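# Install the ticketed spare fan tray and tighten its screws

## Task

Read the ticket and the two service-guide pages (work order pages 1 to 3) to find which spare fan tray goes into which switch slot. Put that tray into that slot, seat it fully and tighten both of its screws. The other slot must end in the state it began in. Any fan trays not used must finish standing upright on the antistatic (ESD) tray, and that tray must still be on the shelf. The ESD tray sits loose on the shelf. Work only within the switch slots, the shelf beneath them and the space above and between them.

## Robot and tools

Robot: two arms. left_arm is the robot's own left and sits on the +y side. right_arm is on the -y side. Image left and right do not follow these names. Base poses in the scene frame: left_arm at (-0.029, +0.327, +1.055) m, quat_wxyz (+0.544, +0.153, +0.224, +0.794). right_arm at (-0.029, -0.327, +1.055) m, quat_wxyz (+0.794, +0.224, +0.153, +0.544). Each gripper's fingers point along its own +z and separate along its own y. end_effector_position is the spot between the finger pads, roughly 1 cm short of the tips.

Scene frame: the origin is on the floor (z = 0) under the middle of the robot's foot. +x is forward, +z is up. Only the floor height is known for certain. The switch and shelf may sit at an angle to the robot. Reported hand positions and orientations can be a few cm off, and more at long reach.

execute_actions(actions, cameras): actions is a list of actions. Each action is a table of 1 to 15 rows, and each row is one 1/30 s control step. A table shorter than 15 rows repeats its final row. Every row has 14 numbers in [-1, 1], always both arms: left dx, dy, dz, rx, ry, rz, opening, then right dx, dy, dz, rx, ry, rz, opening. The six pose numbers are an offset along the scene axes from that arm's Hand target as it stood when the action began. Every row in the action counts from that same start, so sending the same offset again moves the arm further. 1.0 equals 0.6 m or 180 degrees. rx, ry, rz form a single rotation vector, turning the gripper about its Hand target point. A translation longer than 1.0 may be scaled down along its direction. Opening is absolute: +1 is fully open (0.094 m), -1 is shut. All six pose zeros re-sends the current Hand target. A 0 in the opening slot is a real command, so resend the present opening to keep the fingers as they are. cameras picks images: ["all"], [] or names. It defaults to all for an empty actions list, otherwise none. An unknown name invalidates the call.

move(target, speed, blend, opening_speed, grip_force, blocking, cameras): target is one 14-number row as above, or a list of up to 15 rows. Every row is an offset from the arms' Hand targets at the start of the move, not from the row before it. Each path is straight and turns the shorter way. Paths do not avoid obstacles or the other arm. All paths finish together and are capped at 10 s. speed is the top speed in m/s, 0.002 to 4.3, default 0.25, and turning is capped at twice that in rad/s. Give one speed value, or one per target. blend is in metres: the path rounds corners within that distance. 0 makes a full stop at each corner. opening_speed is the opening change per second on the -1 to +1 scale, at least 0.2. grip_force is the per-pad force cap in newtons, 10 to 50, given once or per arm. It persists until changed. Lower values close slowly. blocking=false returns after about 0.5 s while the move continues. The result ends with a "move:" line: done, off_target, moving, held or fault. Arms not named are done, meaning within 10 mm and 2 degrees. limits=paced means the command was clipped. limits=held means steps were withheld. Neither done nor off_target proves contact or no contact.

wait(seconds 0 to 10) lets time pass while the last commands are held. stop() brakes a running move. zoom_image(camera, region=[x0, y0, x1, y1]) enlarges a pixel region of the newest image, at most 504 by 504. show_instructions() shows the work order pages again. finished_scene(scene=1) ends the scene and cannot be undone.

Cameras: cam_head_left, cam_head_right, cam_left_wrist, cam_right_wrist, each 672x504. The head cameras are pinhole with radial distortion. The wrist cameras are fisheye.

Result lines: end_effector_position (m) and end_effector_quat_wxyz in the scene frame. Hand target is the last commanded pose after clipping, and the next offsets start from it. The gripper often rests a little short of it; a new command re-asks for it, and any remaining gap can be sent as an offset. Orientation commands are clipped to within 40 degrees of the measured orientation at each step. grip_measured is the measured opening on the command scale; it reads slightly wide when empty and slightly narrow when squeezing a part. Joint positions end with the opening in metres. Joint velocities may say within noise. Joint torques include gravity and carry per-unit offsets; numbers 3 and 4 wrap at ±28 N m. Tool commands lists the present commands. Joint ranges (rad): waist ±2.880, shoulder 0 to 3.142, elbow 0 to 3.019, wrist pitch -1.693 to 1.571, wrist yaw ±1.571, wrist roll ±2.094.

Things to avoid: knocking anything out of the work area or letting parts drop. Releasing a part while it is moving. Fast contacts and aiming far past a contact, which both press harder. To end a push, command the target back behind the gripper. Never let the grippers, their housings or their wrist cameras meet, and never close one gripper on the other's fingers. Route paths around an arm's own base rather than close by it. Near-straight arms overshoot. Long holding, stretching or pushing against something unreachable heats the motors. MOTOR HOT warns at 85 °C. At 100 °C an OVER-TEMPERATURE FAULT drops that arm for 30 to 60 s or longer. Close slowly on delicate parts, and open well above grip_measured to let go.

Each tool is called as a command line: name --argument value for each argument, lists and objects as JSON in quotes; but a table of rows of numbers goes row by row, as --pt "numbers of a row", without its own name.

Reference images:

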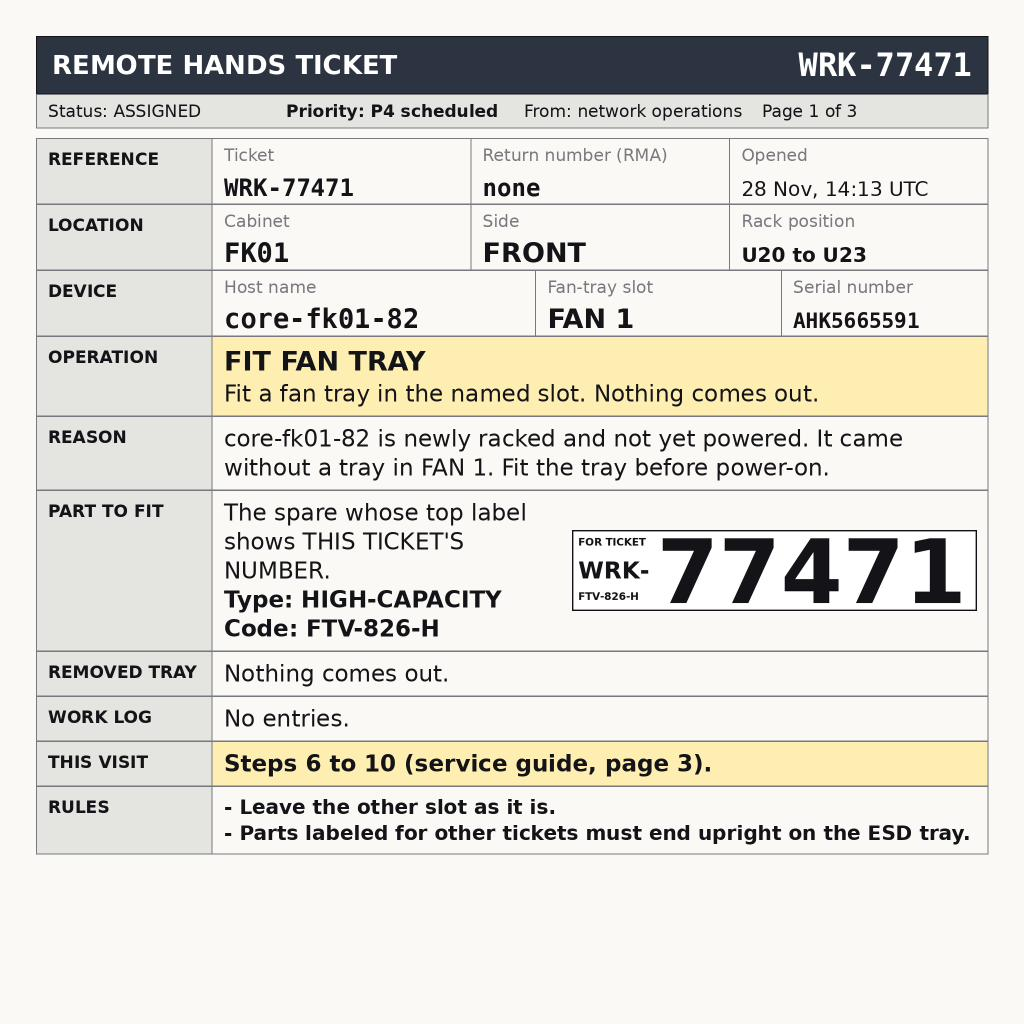

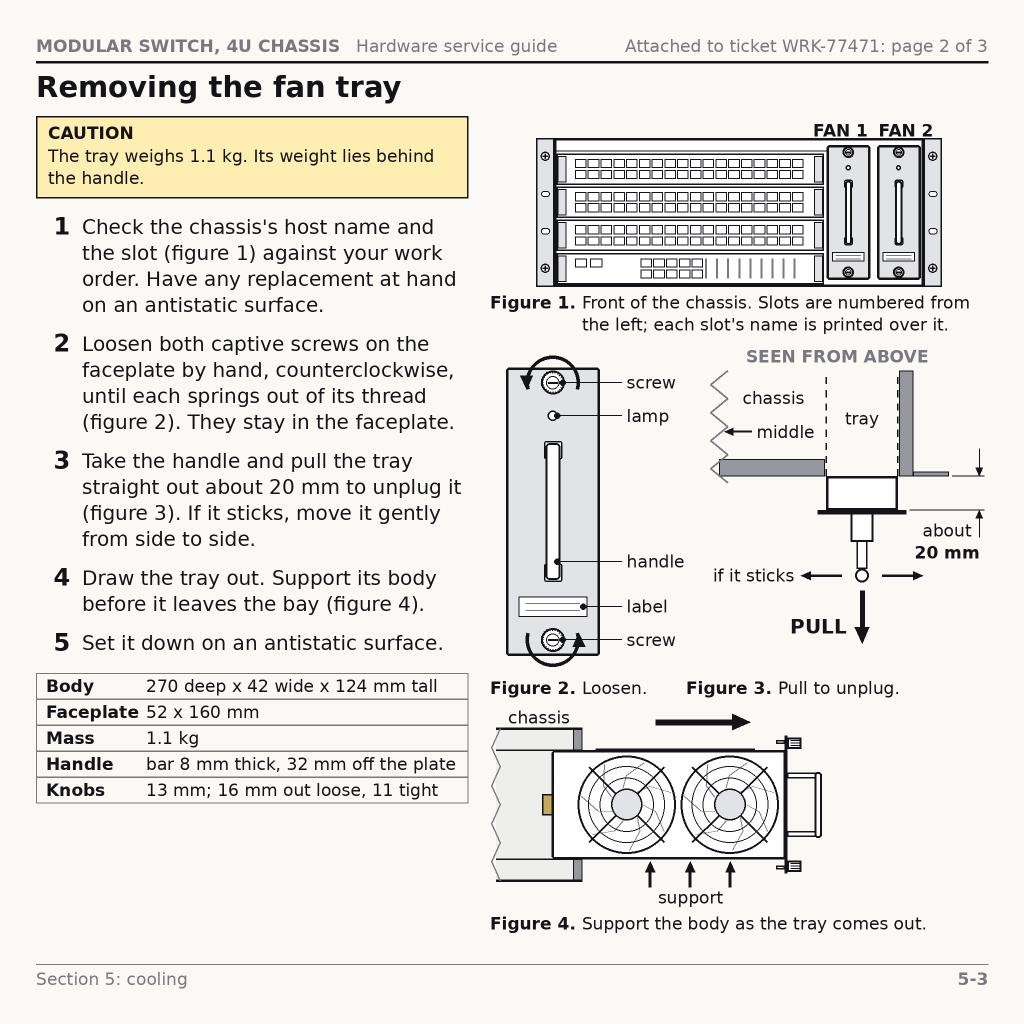

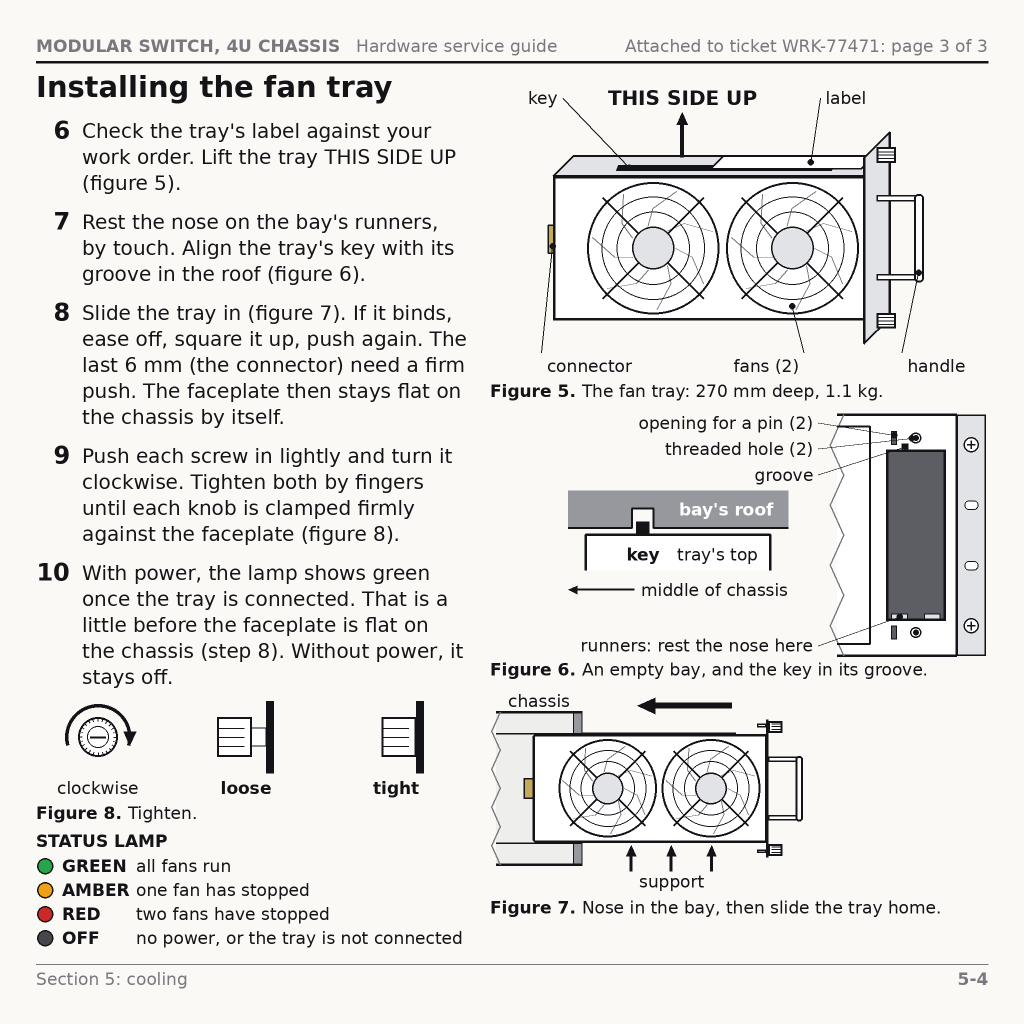

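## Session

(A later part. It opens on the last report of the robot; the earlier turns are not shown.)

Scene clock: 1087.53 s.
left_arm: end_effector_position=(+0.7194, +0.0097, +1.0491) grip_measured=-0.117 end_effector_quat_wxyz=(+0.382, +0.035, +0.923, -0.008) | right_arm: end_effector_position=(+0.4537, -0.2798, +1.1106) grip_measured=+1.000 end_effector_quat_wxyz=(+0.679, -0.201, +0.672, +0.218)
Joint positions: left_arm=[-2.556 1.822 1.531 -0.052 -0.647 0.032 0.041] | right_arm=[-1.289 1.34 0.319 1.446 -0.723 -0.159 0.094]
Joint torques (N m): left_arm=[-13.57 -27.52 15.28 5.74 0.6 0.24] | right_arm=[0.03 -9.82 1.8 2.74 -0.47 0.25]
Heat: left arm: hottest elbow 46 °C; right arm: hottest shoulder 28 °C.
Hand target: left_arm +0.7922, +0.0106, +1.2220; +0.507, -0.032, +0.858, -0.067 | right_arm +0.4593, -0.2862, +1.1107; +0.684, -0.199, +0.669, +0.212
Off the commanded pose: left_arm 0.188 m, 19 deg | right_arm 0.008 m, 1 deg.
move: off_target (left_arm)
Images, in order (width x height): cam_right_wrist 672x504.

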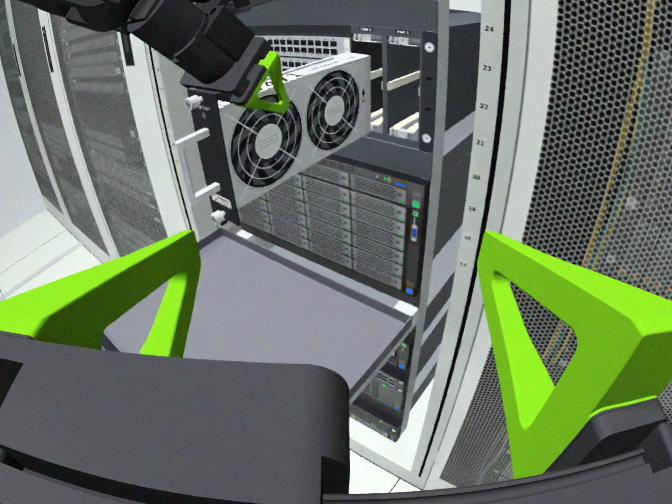

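wait --seconds 0.1 --cameras '["cam_left_wrist"]'

Scene clock: 1112.93 s.
left_arm: end_effector_position=(+0.7194, +0.0097, +1.0491) grip_measured=-0.117 end_effector_quat_wxyz=(+0.382, +0.035, +0.923, -0.008) | right_arm: end_effector_position=(+0.4537, -0.2798, +1.1106) grip_measured=+1.000 end_effector_quat_wxyz=(+0.679, -0.201, +0.672, +0.218)
Joint positions: left_arm=[-2.556 1.822 1.531 -0.052 -0.647 0.032 0.041] | right_arm=[-1.289 1.34 0.319 1.447 -0.723 -0.158 0.094]
Joint torques (N m): left_arm=[-13.57 -27.52 15.28 5.74 0.6 0.24] | right_arm=[0.21 -9.7 1.8 2.65 -0.48 0.23]
Heat: left arm: hottest elbow 44 °C; right arm: hottest shoulder 28 °C.
Hand target: left_arm +0.7922, +0.0106, +1.2220; +0.507, -0.032, +0.858, -0.067 | right_arm +0.4593, -0.2862, +1.1107; +0.684, -0.199, +0.669, +0.212
Tool commands: left_gripper/opening=-0.35 right_gripper/opening=+1.0
Off the commanded pose: left_arm 0.188 m, 19 deg | right_arm 0.008 m, 1 deg.
wait: 0.10 s; at rest from the start
Images, in order (width x height): cam_left_wrist 672x504.

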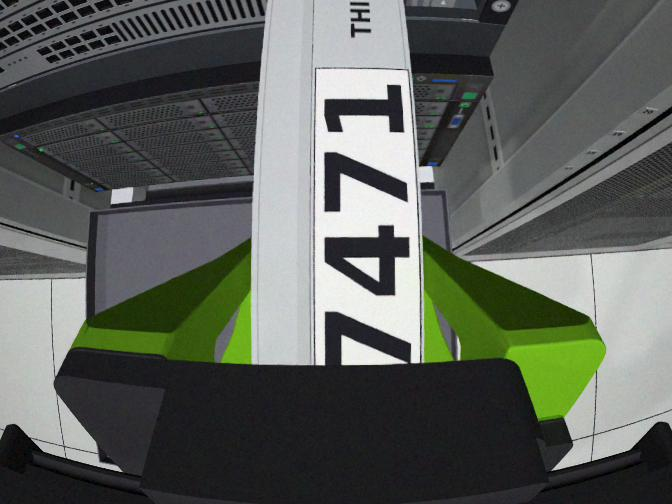

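move --target '[-0.01,-0.036,0.05,-0.013,0.028,0.03,-0.35,0,0,0.17,0,0,0,1]' --cameras '["all"]' --speed 0.1

zoom_image --camera "cam_right_wrist" --region '[320, 80, 420, 220]'

zoom_image --camera "cam_head_right" --region '[280, 150, 380, 290]'

zoom_image --camera "cam_head_left" --region '[310, 150, 410, 290]'

Scene clock: 1146.63 s.
left_arm: end_effector_position=(+0.7178, +0.0041, +1.0987) grip_measured=-0.118 end_effector_quat_wxyz=(+0.379, -0.015, +0.925, +0.004) | right_arm: end_effector_position=(+0.4513, -0.2882, +1.1983) grip_measured=+1.000 end_effector_quat_wxyz=(+0.674, -0.193, +0.680, +0.214)
Joint positions: left_arm=[-2.612 1.786 1.592 -0.178 -0.76 -0.085 0.041] | right_arm=[-1.258 0.843 0.319 0.921 -0.673 -0.176 0.094]
Joint torques (N m): left_arm=[-14.97 -23.12 21.89 2.66 -0.28 -0.12] | right_arm=[2.26 -8.94 6.52 1.25 -0.2 0.08]
Heat: left arm: hottest elbow 43 °C; right arm: hottest shoulder 28 °C.
Hand target: left_arm +0.7861, -0.0110, +1.2519; +0.471, -0.085, +0.876, -0.059 | right_arm +0.4592, -0.2861, +1.2126; +0.684, -0.199, +0.669, +0.212
Off the commanded pose: left_arm 0.169 m, 16 deg | right_arm 0.017 m, 2 deg.
move: off_target (left_arm, right_arm)

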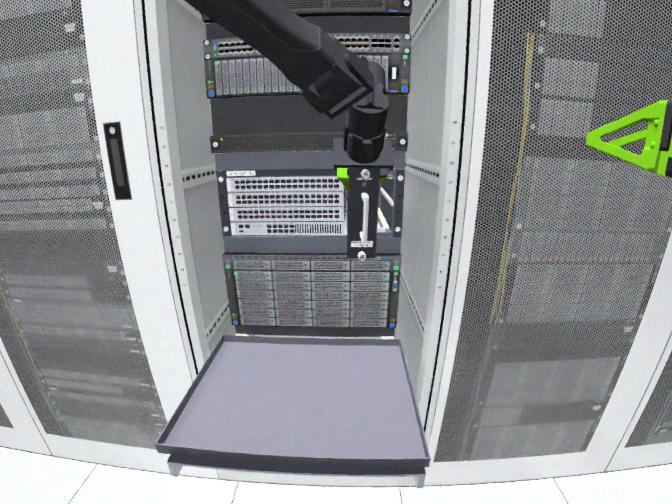

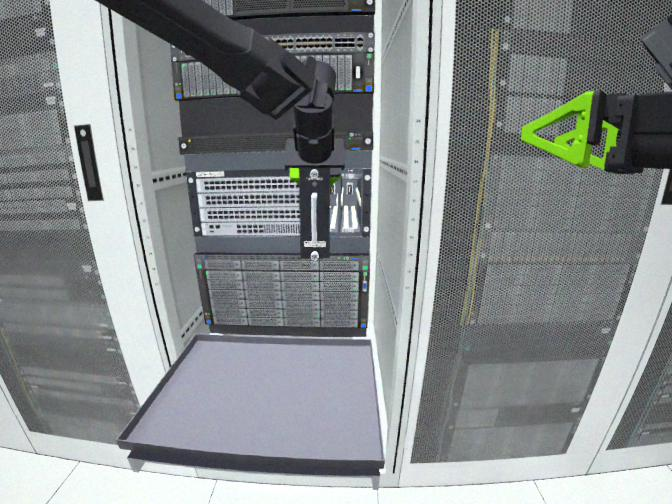

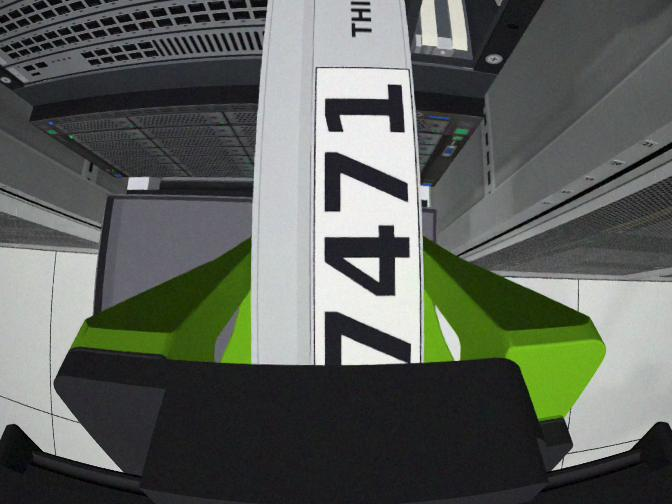

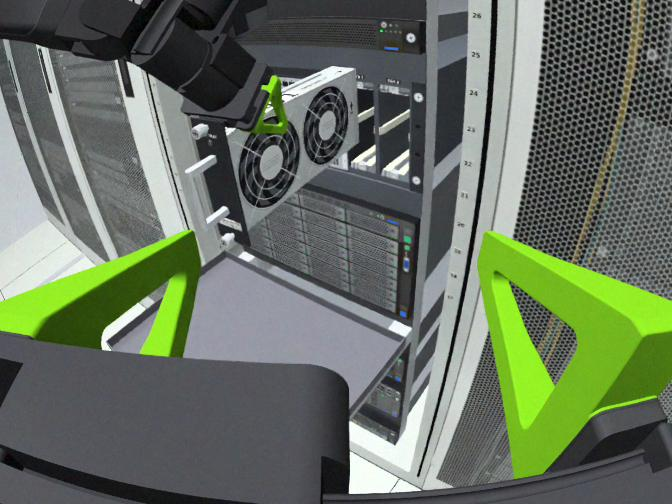

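Scaled by 3.600 from the camera's 672x504 image, which has a finer 960x720 frame.

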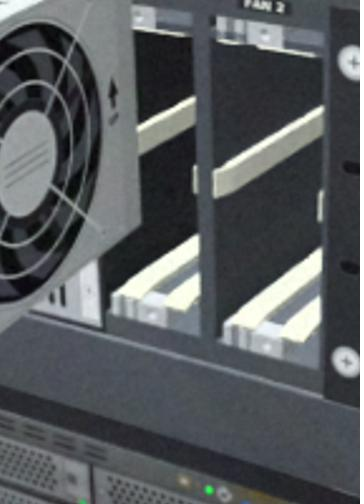

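Scaled by 3.600 from the camera's 672x504 image, which has a finer 960x720 frame.

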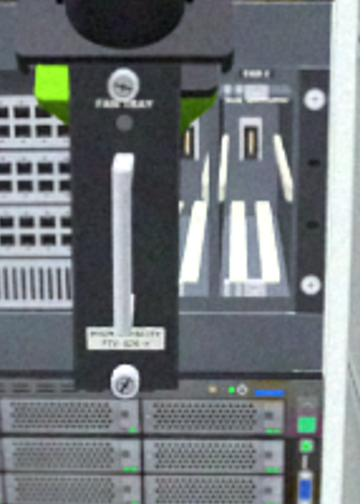

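Scaled by 3.600 from the camera's 672x504 image, which has a finer 960x720 frame.

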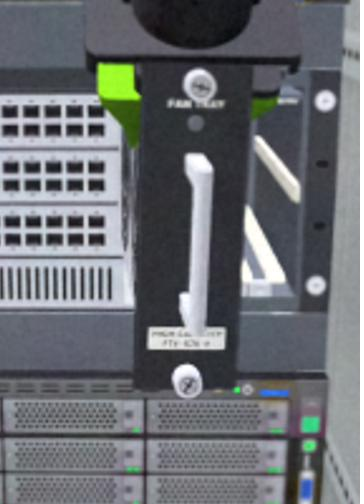

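move --target '[0.0,-0.01,-0.055,0,0.045,-0.005,-0.35,0,0,0,0,0,0,1]' --cameras '["cam_right_wrist","cam_head_right","cam_left_wrist"]' --speed 0.1

zoom_image --camera "cam_right_wrist" --region '[300, 60, 420, 220]'

zoom_image --camera "cam_head_right" --region '[280, 150, 380, 290]'

Scene clock: 1158.67 s.
left_arm: end_effector_position=(+0.7193, -0.0141, +1.0863) grip_measured=-0.118 end_effector_quat_wxyz=(+0.325, -0.024, +0.945, -0.003) | right_arm: end_effector_position=(+0.4513, -0.2882, +1.1982) grip_measured=+1.000 end_effector_quat_wxyz=(+0.674, -0.193, +0.680, +0.214)
Joint positions: left_arm=[-2.619 1.852 1.729 -0.406 -0.743 -0.216 0.041] | right_arm=[-1.258 0.843 0.319 0.921 -0.673 -0.176 0.094]
Joint torques (N m): left_arm=[-13.45 -23.36 20.57 2.15 -0.24 -0.01] | right_arm=[2.2 -8.88 6.49 1.43 -0.2 0.07]
Heat: left arm: hottest elbow 46 °C; right arm: hottest shoulder 28 °C.
Hand target: left_arm +0.7861, -0.0171, +1.2192; +0.408, -0.082, +0.908, -0.057 | right_arm +0.4592, -0.2861, +1.2126; +0.684, -0.199, +0.669, +0.212
Off the commanded pose: left_arm 0.149 m, 14 deg | right_arm 0.017 m, 2 deg.
move: off_target (left_arm, right_arm)
Images, in order (width x height): cam_head_right 672x504, cam_left_wrist 672x504, cam_right_wrist 672x504.

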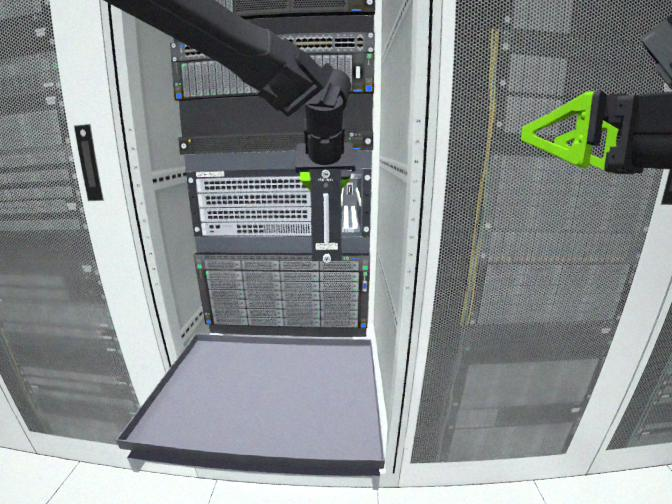

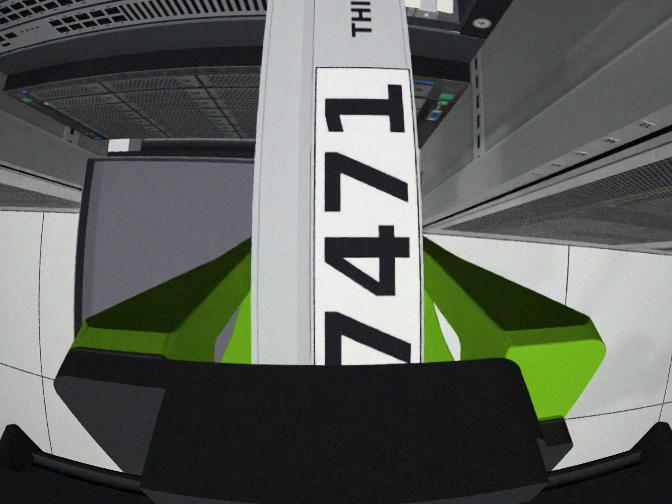

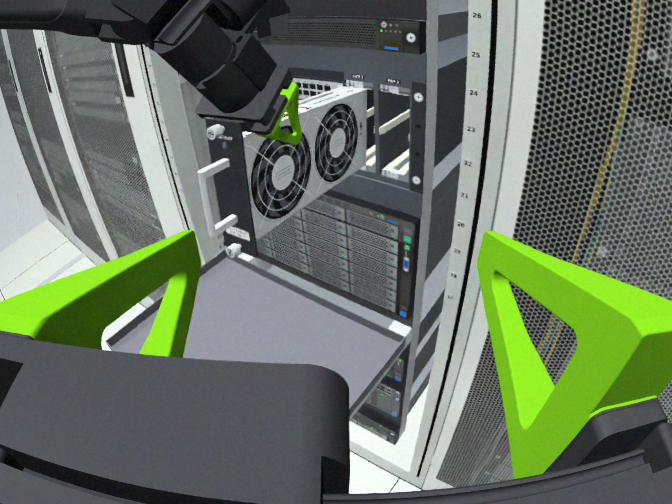

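Scaled by 3.150 from the camera's 672x504 image, which has a finer 960x720 frame.

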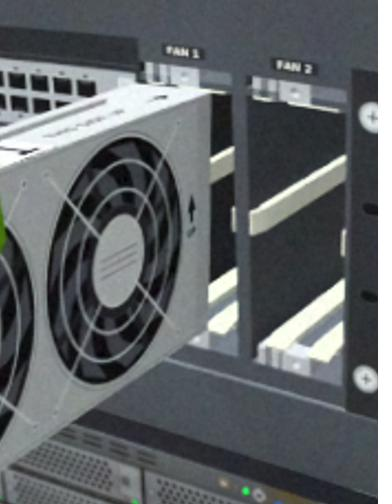

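Scaled by 3.600 from the camera's 672x504 image, which has a finer 960x720 frame.

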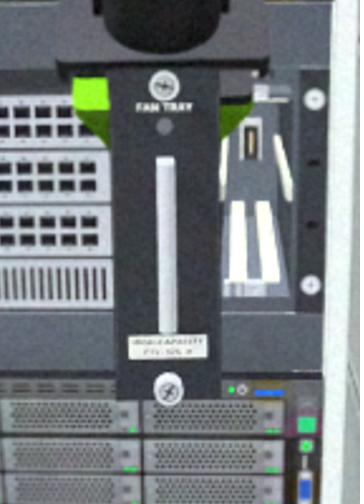

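wait --seconds 0.1 --cameras '["cam_head_left","cam_head_right"]'

zoom_image --camera "cam_head_left" --region '[320, 150, 420, 290]'

zoom_image --camera "cam_head_right" --region '[300, 150, 400, 290]'

Scene clock: 1180.23 s.
left_arm: end_effector_position=(+0.7194, -0.0141, +1.0864) grip_measured=-0.118 end_effector_quat_wxyz=(+0.325, -0.024, +0.945, -0.003) | right_arm: end_effector_position=(+0.4513, -0.2882, +1.1982) grip_measured=+1.000 end_effector_quat_wxyz=(+0.674, -0.193, +0.680, +0.214)
Joint positions: left_arm=[-2.619 1.852 1.729 -0.406 -0.743 -0.216 0.041] | right_arm=[-1.258 0.843 0.319 0.921 -0.673 -0.176 0.094]
Joint torques (N m): left_arm=[-13.45 -23.47 20.67 2.15 -0.23 -0.01] | right_arm=[2.14 -8.94 6.5 1.43 -0.2 0.08]
Heat: left arm: hottest elbow 45 °C; right arm: hottest shoulder 28 °C.
Hand target: left_arm +0.7862, -0.0171, +1.2194; +0.408, -0.082, +0.908, -0.057 | right_arm +0.4592, -0.2861, +1.2126; +0.684, -0.199, +0.669, +0.212
Tool commands: left_gripper/opening=-0.35 right_gripper/opening=+1.0
Off the commanded pose: left_arm 0.148 m, 14 deg | right_arm 0.017 m, 2 deg.
wait: 0.10 s; at rest from the start
Images, in order (width x height): cam_head_left 672x504, cam_head_right 672x504.

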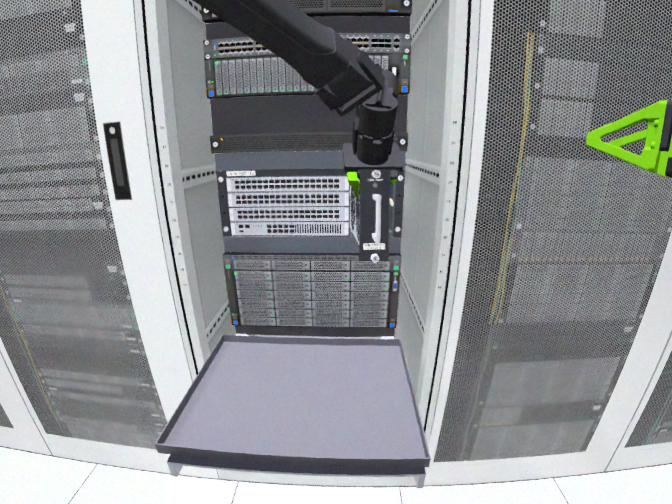

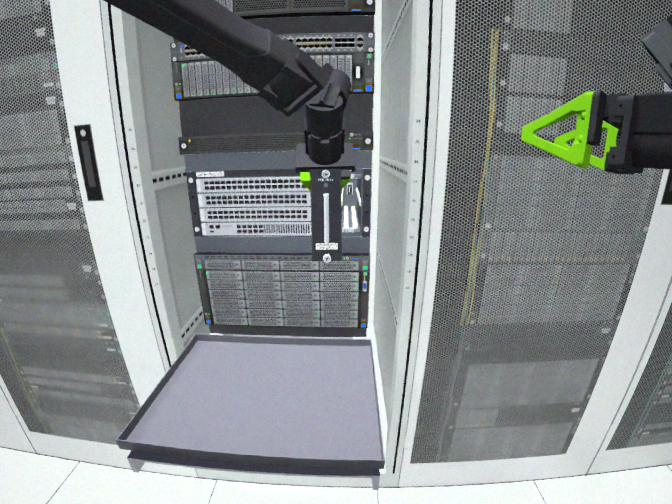

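Scaled by 3.600 from the camera's 672x504 image, which has a finer 960x720 frame.

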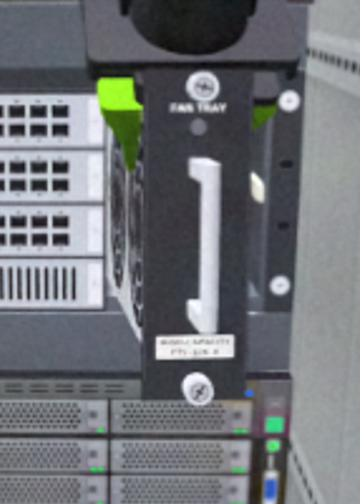

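Scaled by 3.600 from the camera's 672x504 image, which has a finer 960x720 frame.

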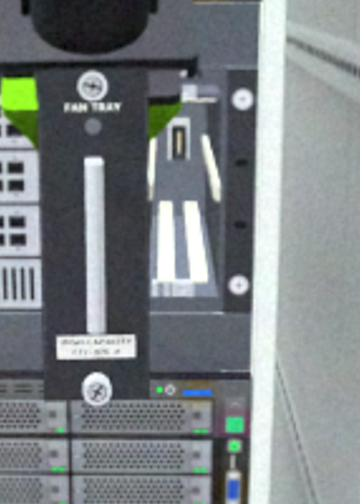

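zoom_image --camera "cam_head_right" --region '[330, 160, 370, 240]'

zoom_image --camera "cam_head_left" --region '[335, 175, 375, 255]'

Scaled by 6.300 from the camera's 672x504 image, which has a finer 960x720 frame.

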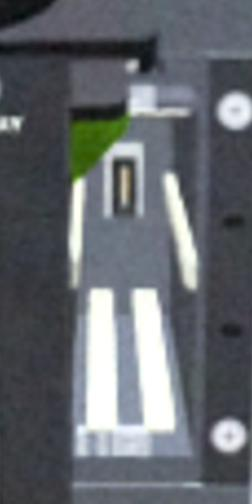

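Scaled by 6.300 from the camera's 672x504 image, which has a finer 960x720 frame.

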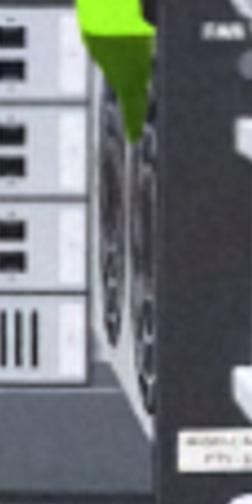

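move --target '[-0.02,0.015,-0.035,0,-0.044,-0.027,-0.35,0,0,0,0,0,0,1]' --cameras '["all"]' --speed 0.1

zoom_image --camera "cam_head_left" --region '[320, 150, 420, 290]'

zoom_image --camera "cam_head_right" --region '[280, 150, 380, 290]'

zoom_image --camera "cam_right_wrist" --region '[300, 60, 420, 220]'

Scene clock: 1256.30 s.
left_arm: end_effector_position=(+0.7303, -0.0100, +1.0636) grip_measured=-0.118 end_effector_quat_wxyz=(+0.379, +0.004, +0.925, -0.028) | right_arm: end_effector_position=(+0.4513, -0.2882, +1.1982) grip_measured=+1.000 end_effector_quat_wxyz=(+0.674, -0.193, +0.680, +0.214)
Joint positions: left_arm=[-2.578 1.849 1.614 -0.119 -0.654 -0.053 0.041] | right_arm=[-1.258 0.843 0.319 0.921 -0.673 -0.176 0.094]
Joint torques (N m): left_arm=[-13.63 -26.11 12.74 4.01 0.46 0.16] | right_arm=[2.2 -9 6.5 1.43 -0.2 0.08]
Heat: left arm: hottest elbow 46 °C; right arm: hottest shoulder 28 °C.
Hand target: left_arm +0.7741, -0.0081, +1.1982; +0.467, -0.040, +0.880, -0.080 | right_arm +0.4592, -0.2861, +1.2126; +0.684, -0.199, +0.669, +0.212
Off the commanded pose: left_arm 0.142 m, 14 deg | right_arm 0.017 m, 2 deg.
move: off_target (left_arm, right_arm)

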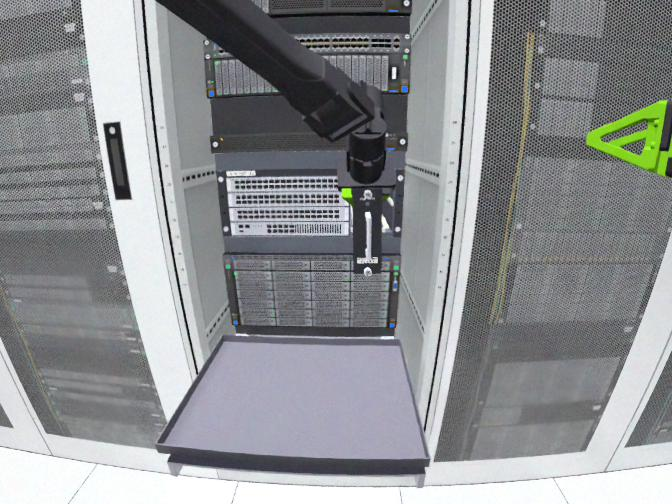

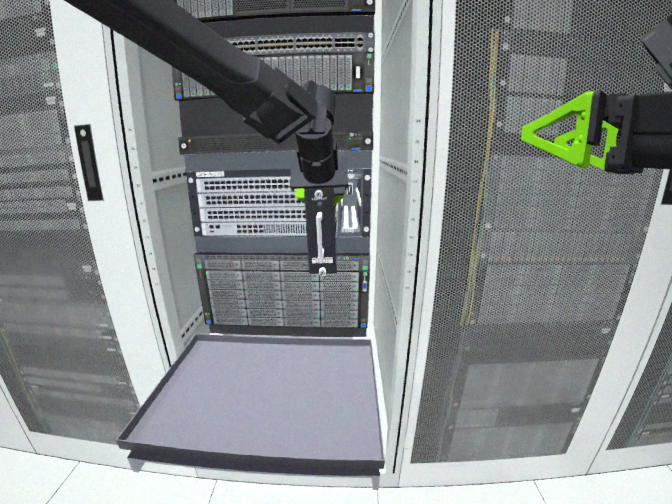

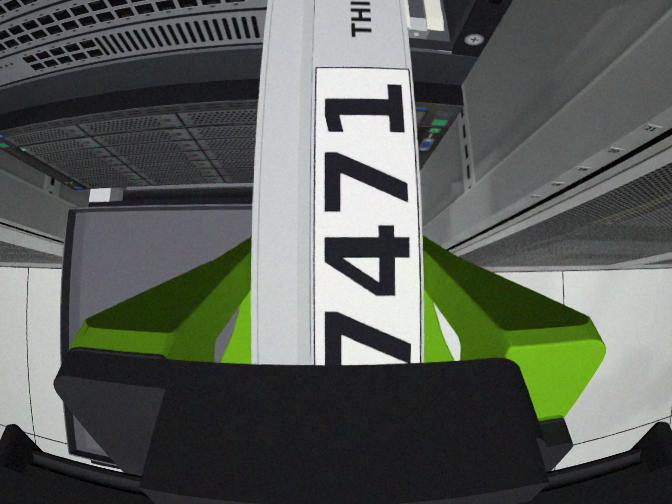

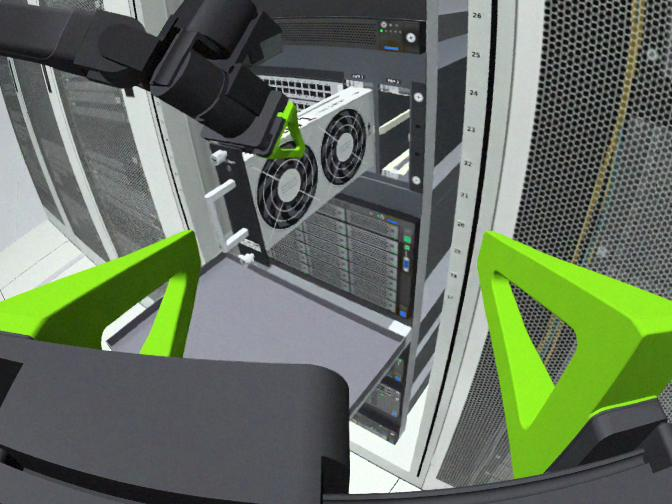

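Scaled by 3.600 from the camera's 672x504 image, which has a finer 960x720 frame.

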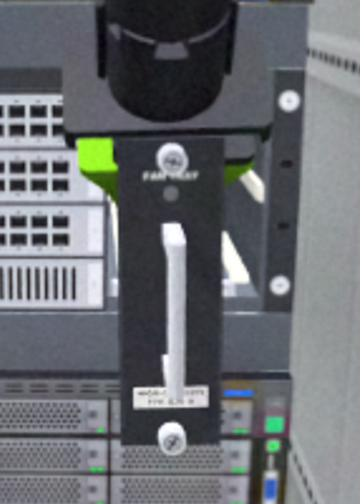

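Scaled by 3.600 from the camera's 672x504 image, which has a finer 960x720 frame.

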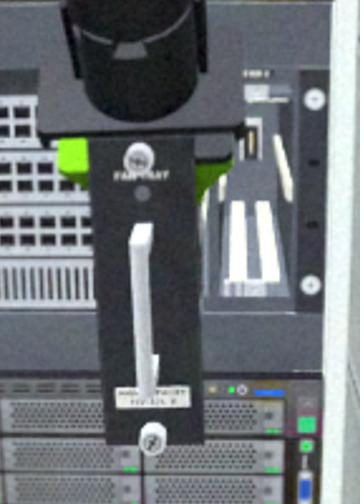

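Scaled by 3.150 from the camera's 672x504 image, which has a finer 960x720 frame.

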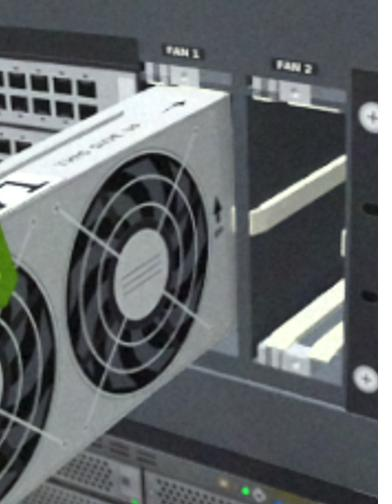

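zoom_image --camera "cam_right_wrist" --region '[340, 70, 400, 190]'

Scaled by 4.200 from the camera's 672x504 image, which has a finer 960x720 frame.

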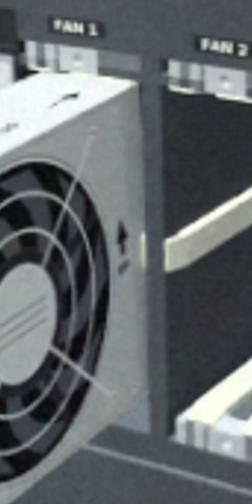

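move --target '[0.02,0.005,-0.015,0.008,0,-0.008,-0.35,0,0,0,0,0,0,1]' --cameras '["cam_right_wrist","cam_head_left","cam_head_right"]' --speed 0.05

zoom_image --camera "cam_right_wrist" --region '[330, 70, 400, 190]'

zoom_image --camera "cam_head_left" --region '[320, 150, 420, 290]'

zoom_image --camera "cam_head_right" --region '[280, 150, 380, 290]'

Scene clock: 1290.17 s.
left_arm: end_effector_position=(+0.7305, -0.0049, +1.0611) grip_measured=-0.118 end_effector_quat_wxyz=(+0.379, +0.022, +0.925, -0.028) | right_arm: end_effector_position=(+0.4513, -0.2882, +1.1982) grip_measured=+1.000 end_effector_quat_wxyz=(+0.674, -0.193, +0.680, +0.214)
Joint positions: left_arm=[-2.567 1.84 1.599 -0.112 -0.63 -0.017 0.041] | right_arm=[-1.258 0.843 0.319 0.921 -0.673 -0.176 0.094]
Joint torques (N m): left_arm=[-12.81 -24.47 15.6 3.51 0.55 0.14] | right_arm=[2.14 -8.88 6.5 1.42 -0.19 0.08]
Heat: left arm: hottest elbow 44 °C; right arm: hottest shoulder 28 °C.
Hand target: left_arm +0.7861, -0.0051, +1.1892; +0.466, -0.023, +0.881, -0.074 | right_arm +0.4592, -0.2861, +1.2126; +0.684, -0.199, +0.669, +0.212
Off the commanded pose: left_arm 0.140 m, 13 deg | right_arm 0.017 m, 2 deg.
move: off_target (left_arm, right_arm)
Images, in order (width x height): cam_head_left 672x504, cam_head_right 672x504, cam_right_wrist 672x504.

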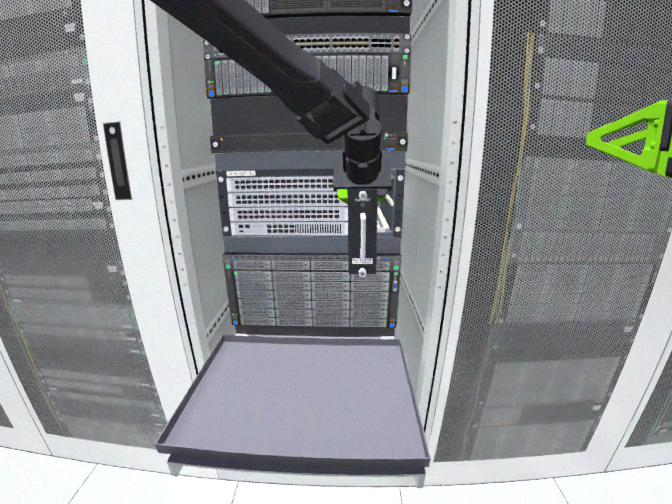

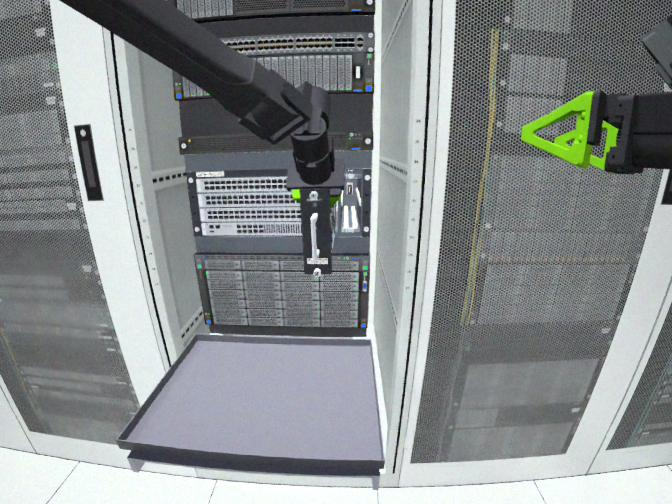

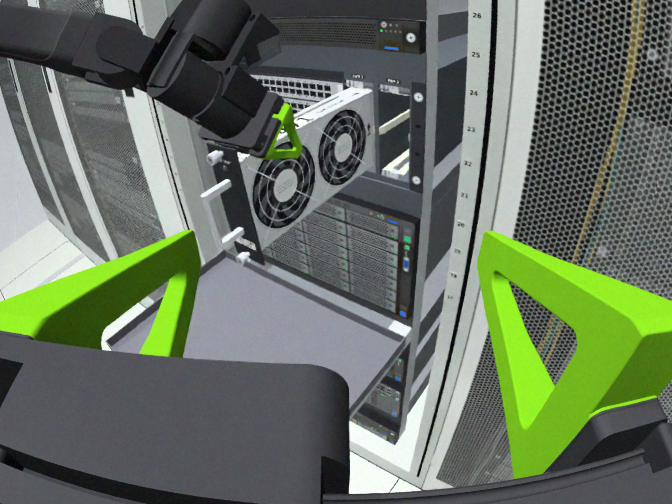

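Scaled by 4.200 from the camera's 672x504 image, which has a finer 960x720 frame.

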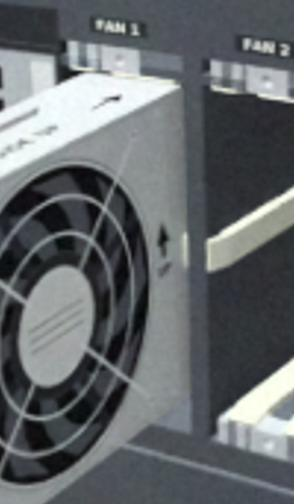

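Scaled by 3.600 from the camera's 672x504 image, which has a finer 960x720 frame.

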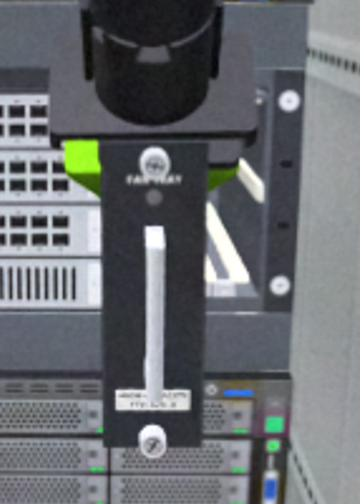

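Scaled by 3.600 from the camera's 672x504 image, which has a finer 960x720 frame.

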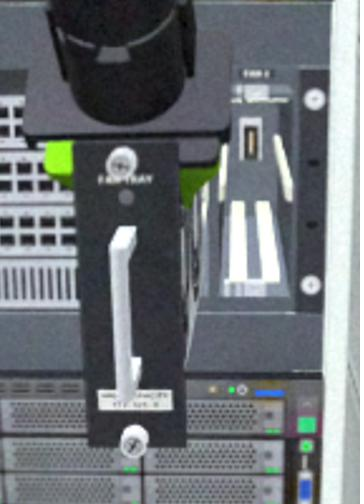

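move --pt "-0.05 0.0 -0.01 0 0 0 -0.35 0 0 0 0 0 0 1" --pt "-0.05 0.0 -0.025 0.0 0 0 -0.35 0 0 0 0 0 0 1" --pt "0.0 0.0 -0.025 0.0 0 0 -0.35 0 0 0 0 0 0 1" --cameras '["cam_right_wrist","cam_head_left","cam_head_right"]' --speed 0.06

zoom_image --camera "cam_right_wrist" --region '[330, 70, 400, 190]'

zoom_image --camera "cam_head_left" --region '[320, 150, 420, 290]'

zoom_image --camera "cam_head_right" --region '[280, 150, 380, 290]'

Scene clock: 1321.10 s.
left_arm: end_effector_position=(+0.7192, -0.0021, +1.0565) grip_measured=-0.118 end_effector_quat_wxyz=(+0.387, +0.025, +0.921, -0.036) | right_arm: end_effector_position=(+0.4513, -0.2882, +1.1982) grip_measured=+1.000 end_effector_quat_wxyz=(+0.674, -0.193, +0.680, +0.214)
Joint positions: left_arm=[-2.565 1.819 1.534 -0.046 -0.612 -0.003 0.041] | right_arm=[-1.258 0.843 0.319 0.921 -0.673 -0.176 0.094]
Joint torques (N m): left_arm=[-11.87 -22.12 19.03 2.33 0.26 0.04] | right_arm=[2.14 -8.82 6.49 1.44 -0.2 0.08]
Heat: left arm: hottest elbow 43 °C; right arm: hottest shoulder 28 °C.
Hand target: left_arm +0.7861, -0.0050, +1.1742; +0.466, -0.023, +0.881, -0.074 | right_arm +0.4592, -0.2861, +1.2126; +0.684, -0.199, +0.669, +0.212
Off the commanded pose: left_arm 0.135 m, 12 deg | right_arm 0.017 m, 2 deg.
move: off_target (left_arm, right_arm)
Images, in order (width x height): cam_head_left 672x504, cam_head_right 672x504, cam_right_wrist 672x504.

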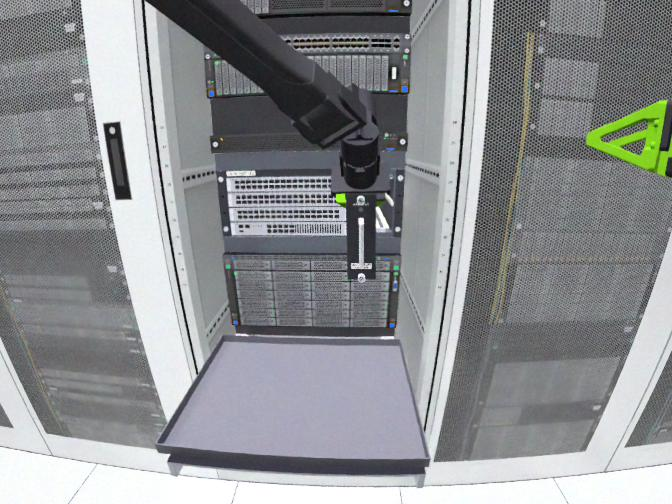

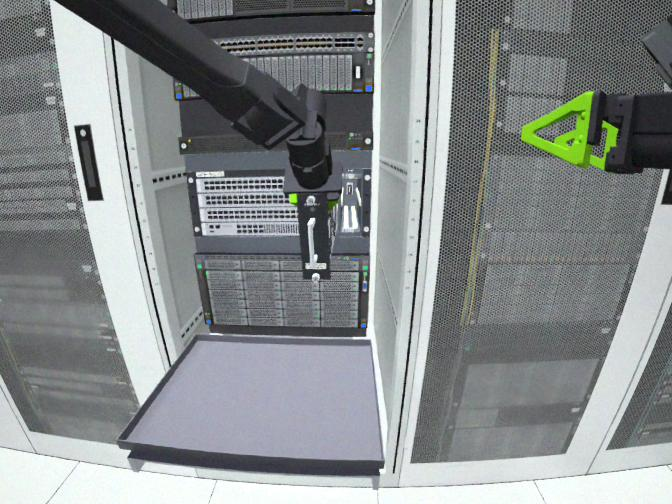

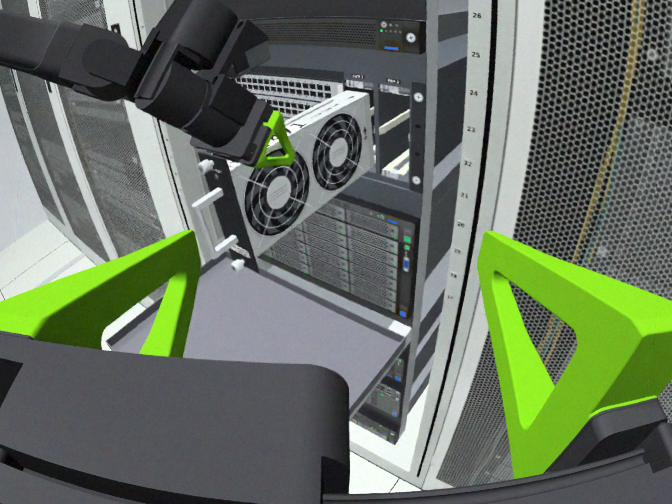

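Scaled by 4.200 from the camera's 672x504 image, which has a finer 960x720 frame.

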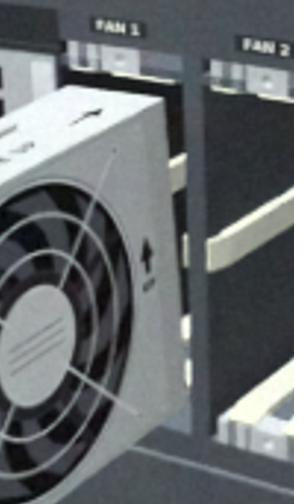

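Scaled by 3.600 from the camera's 672x504 image, which has a finer 960x720 frame.

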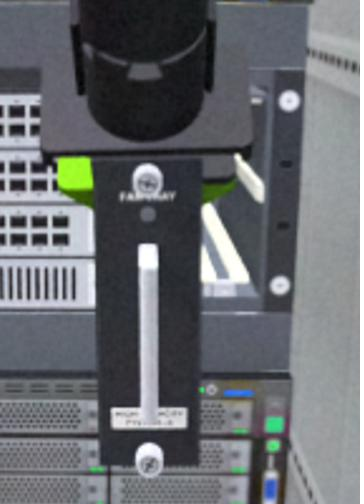

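Scaled by 3.600 from the camera's 672x504 image, which has a finer 960x720 frame.

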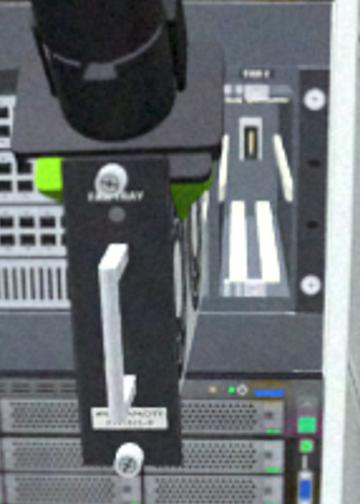

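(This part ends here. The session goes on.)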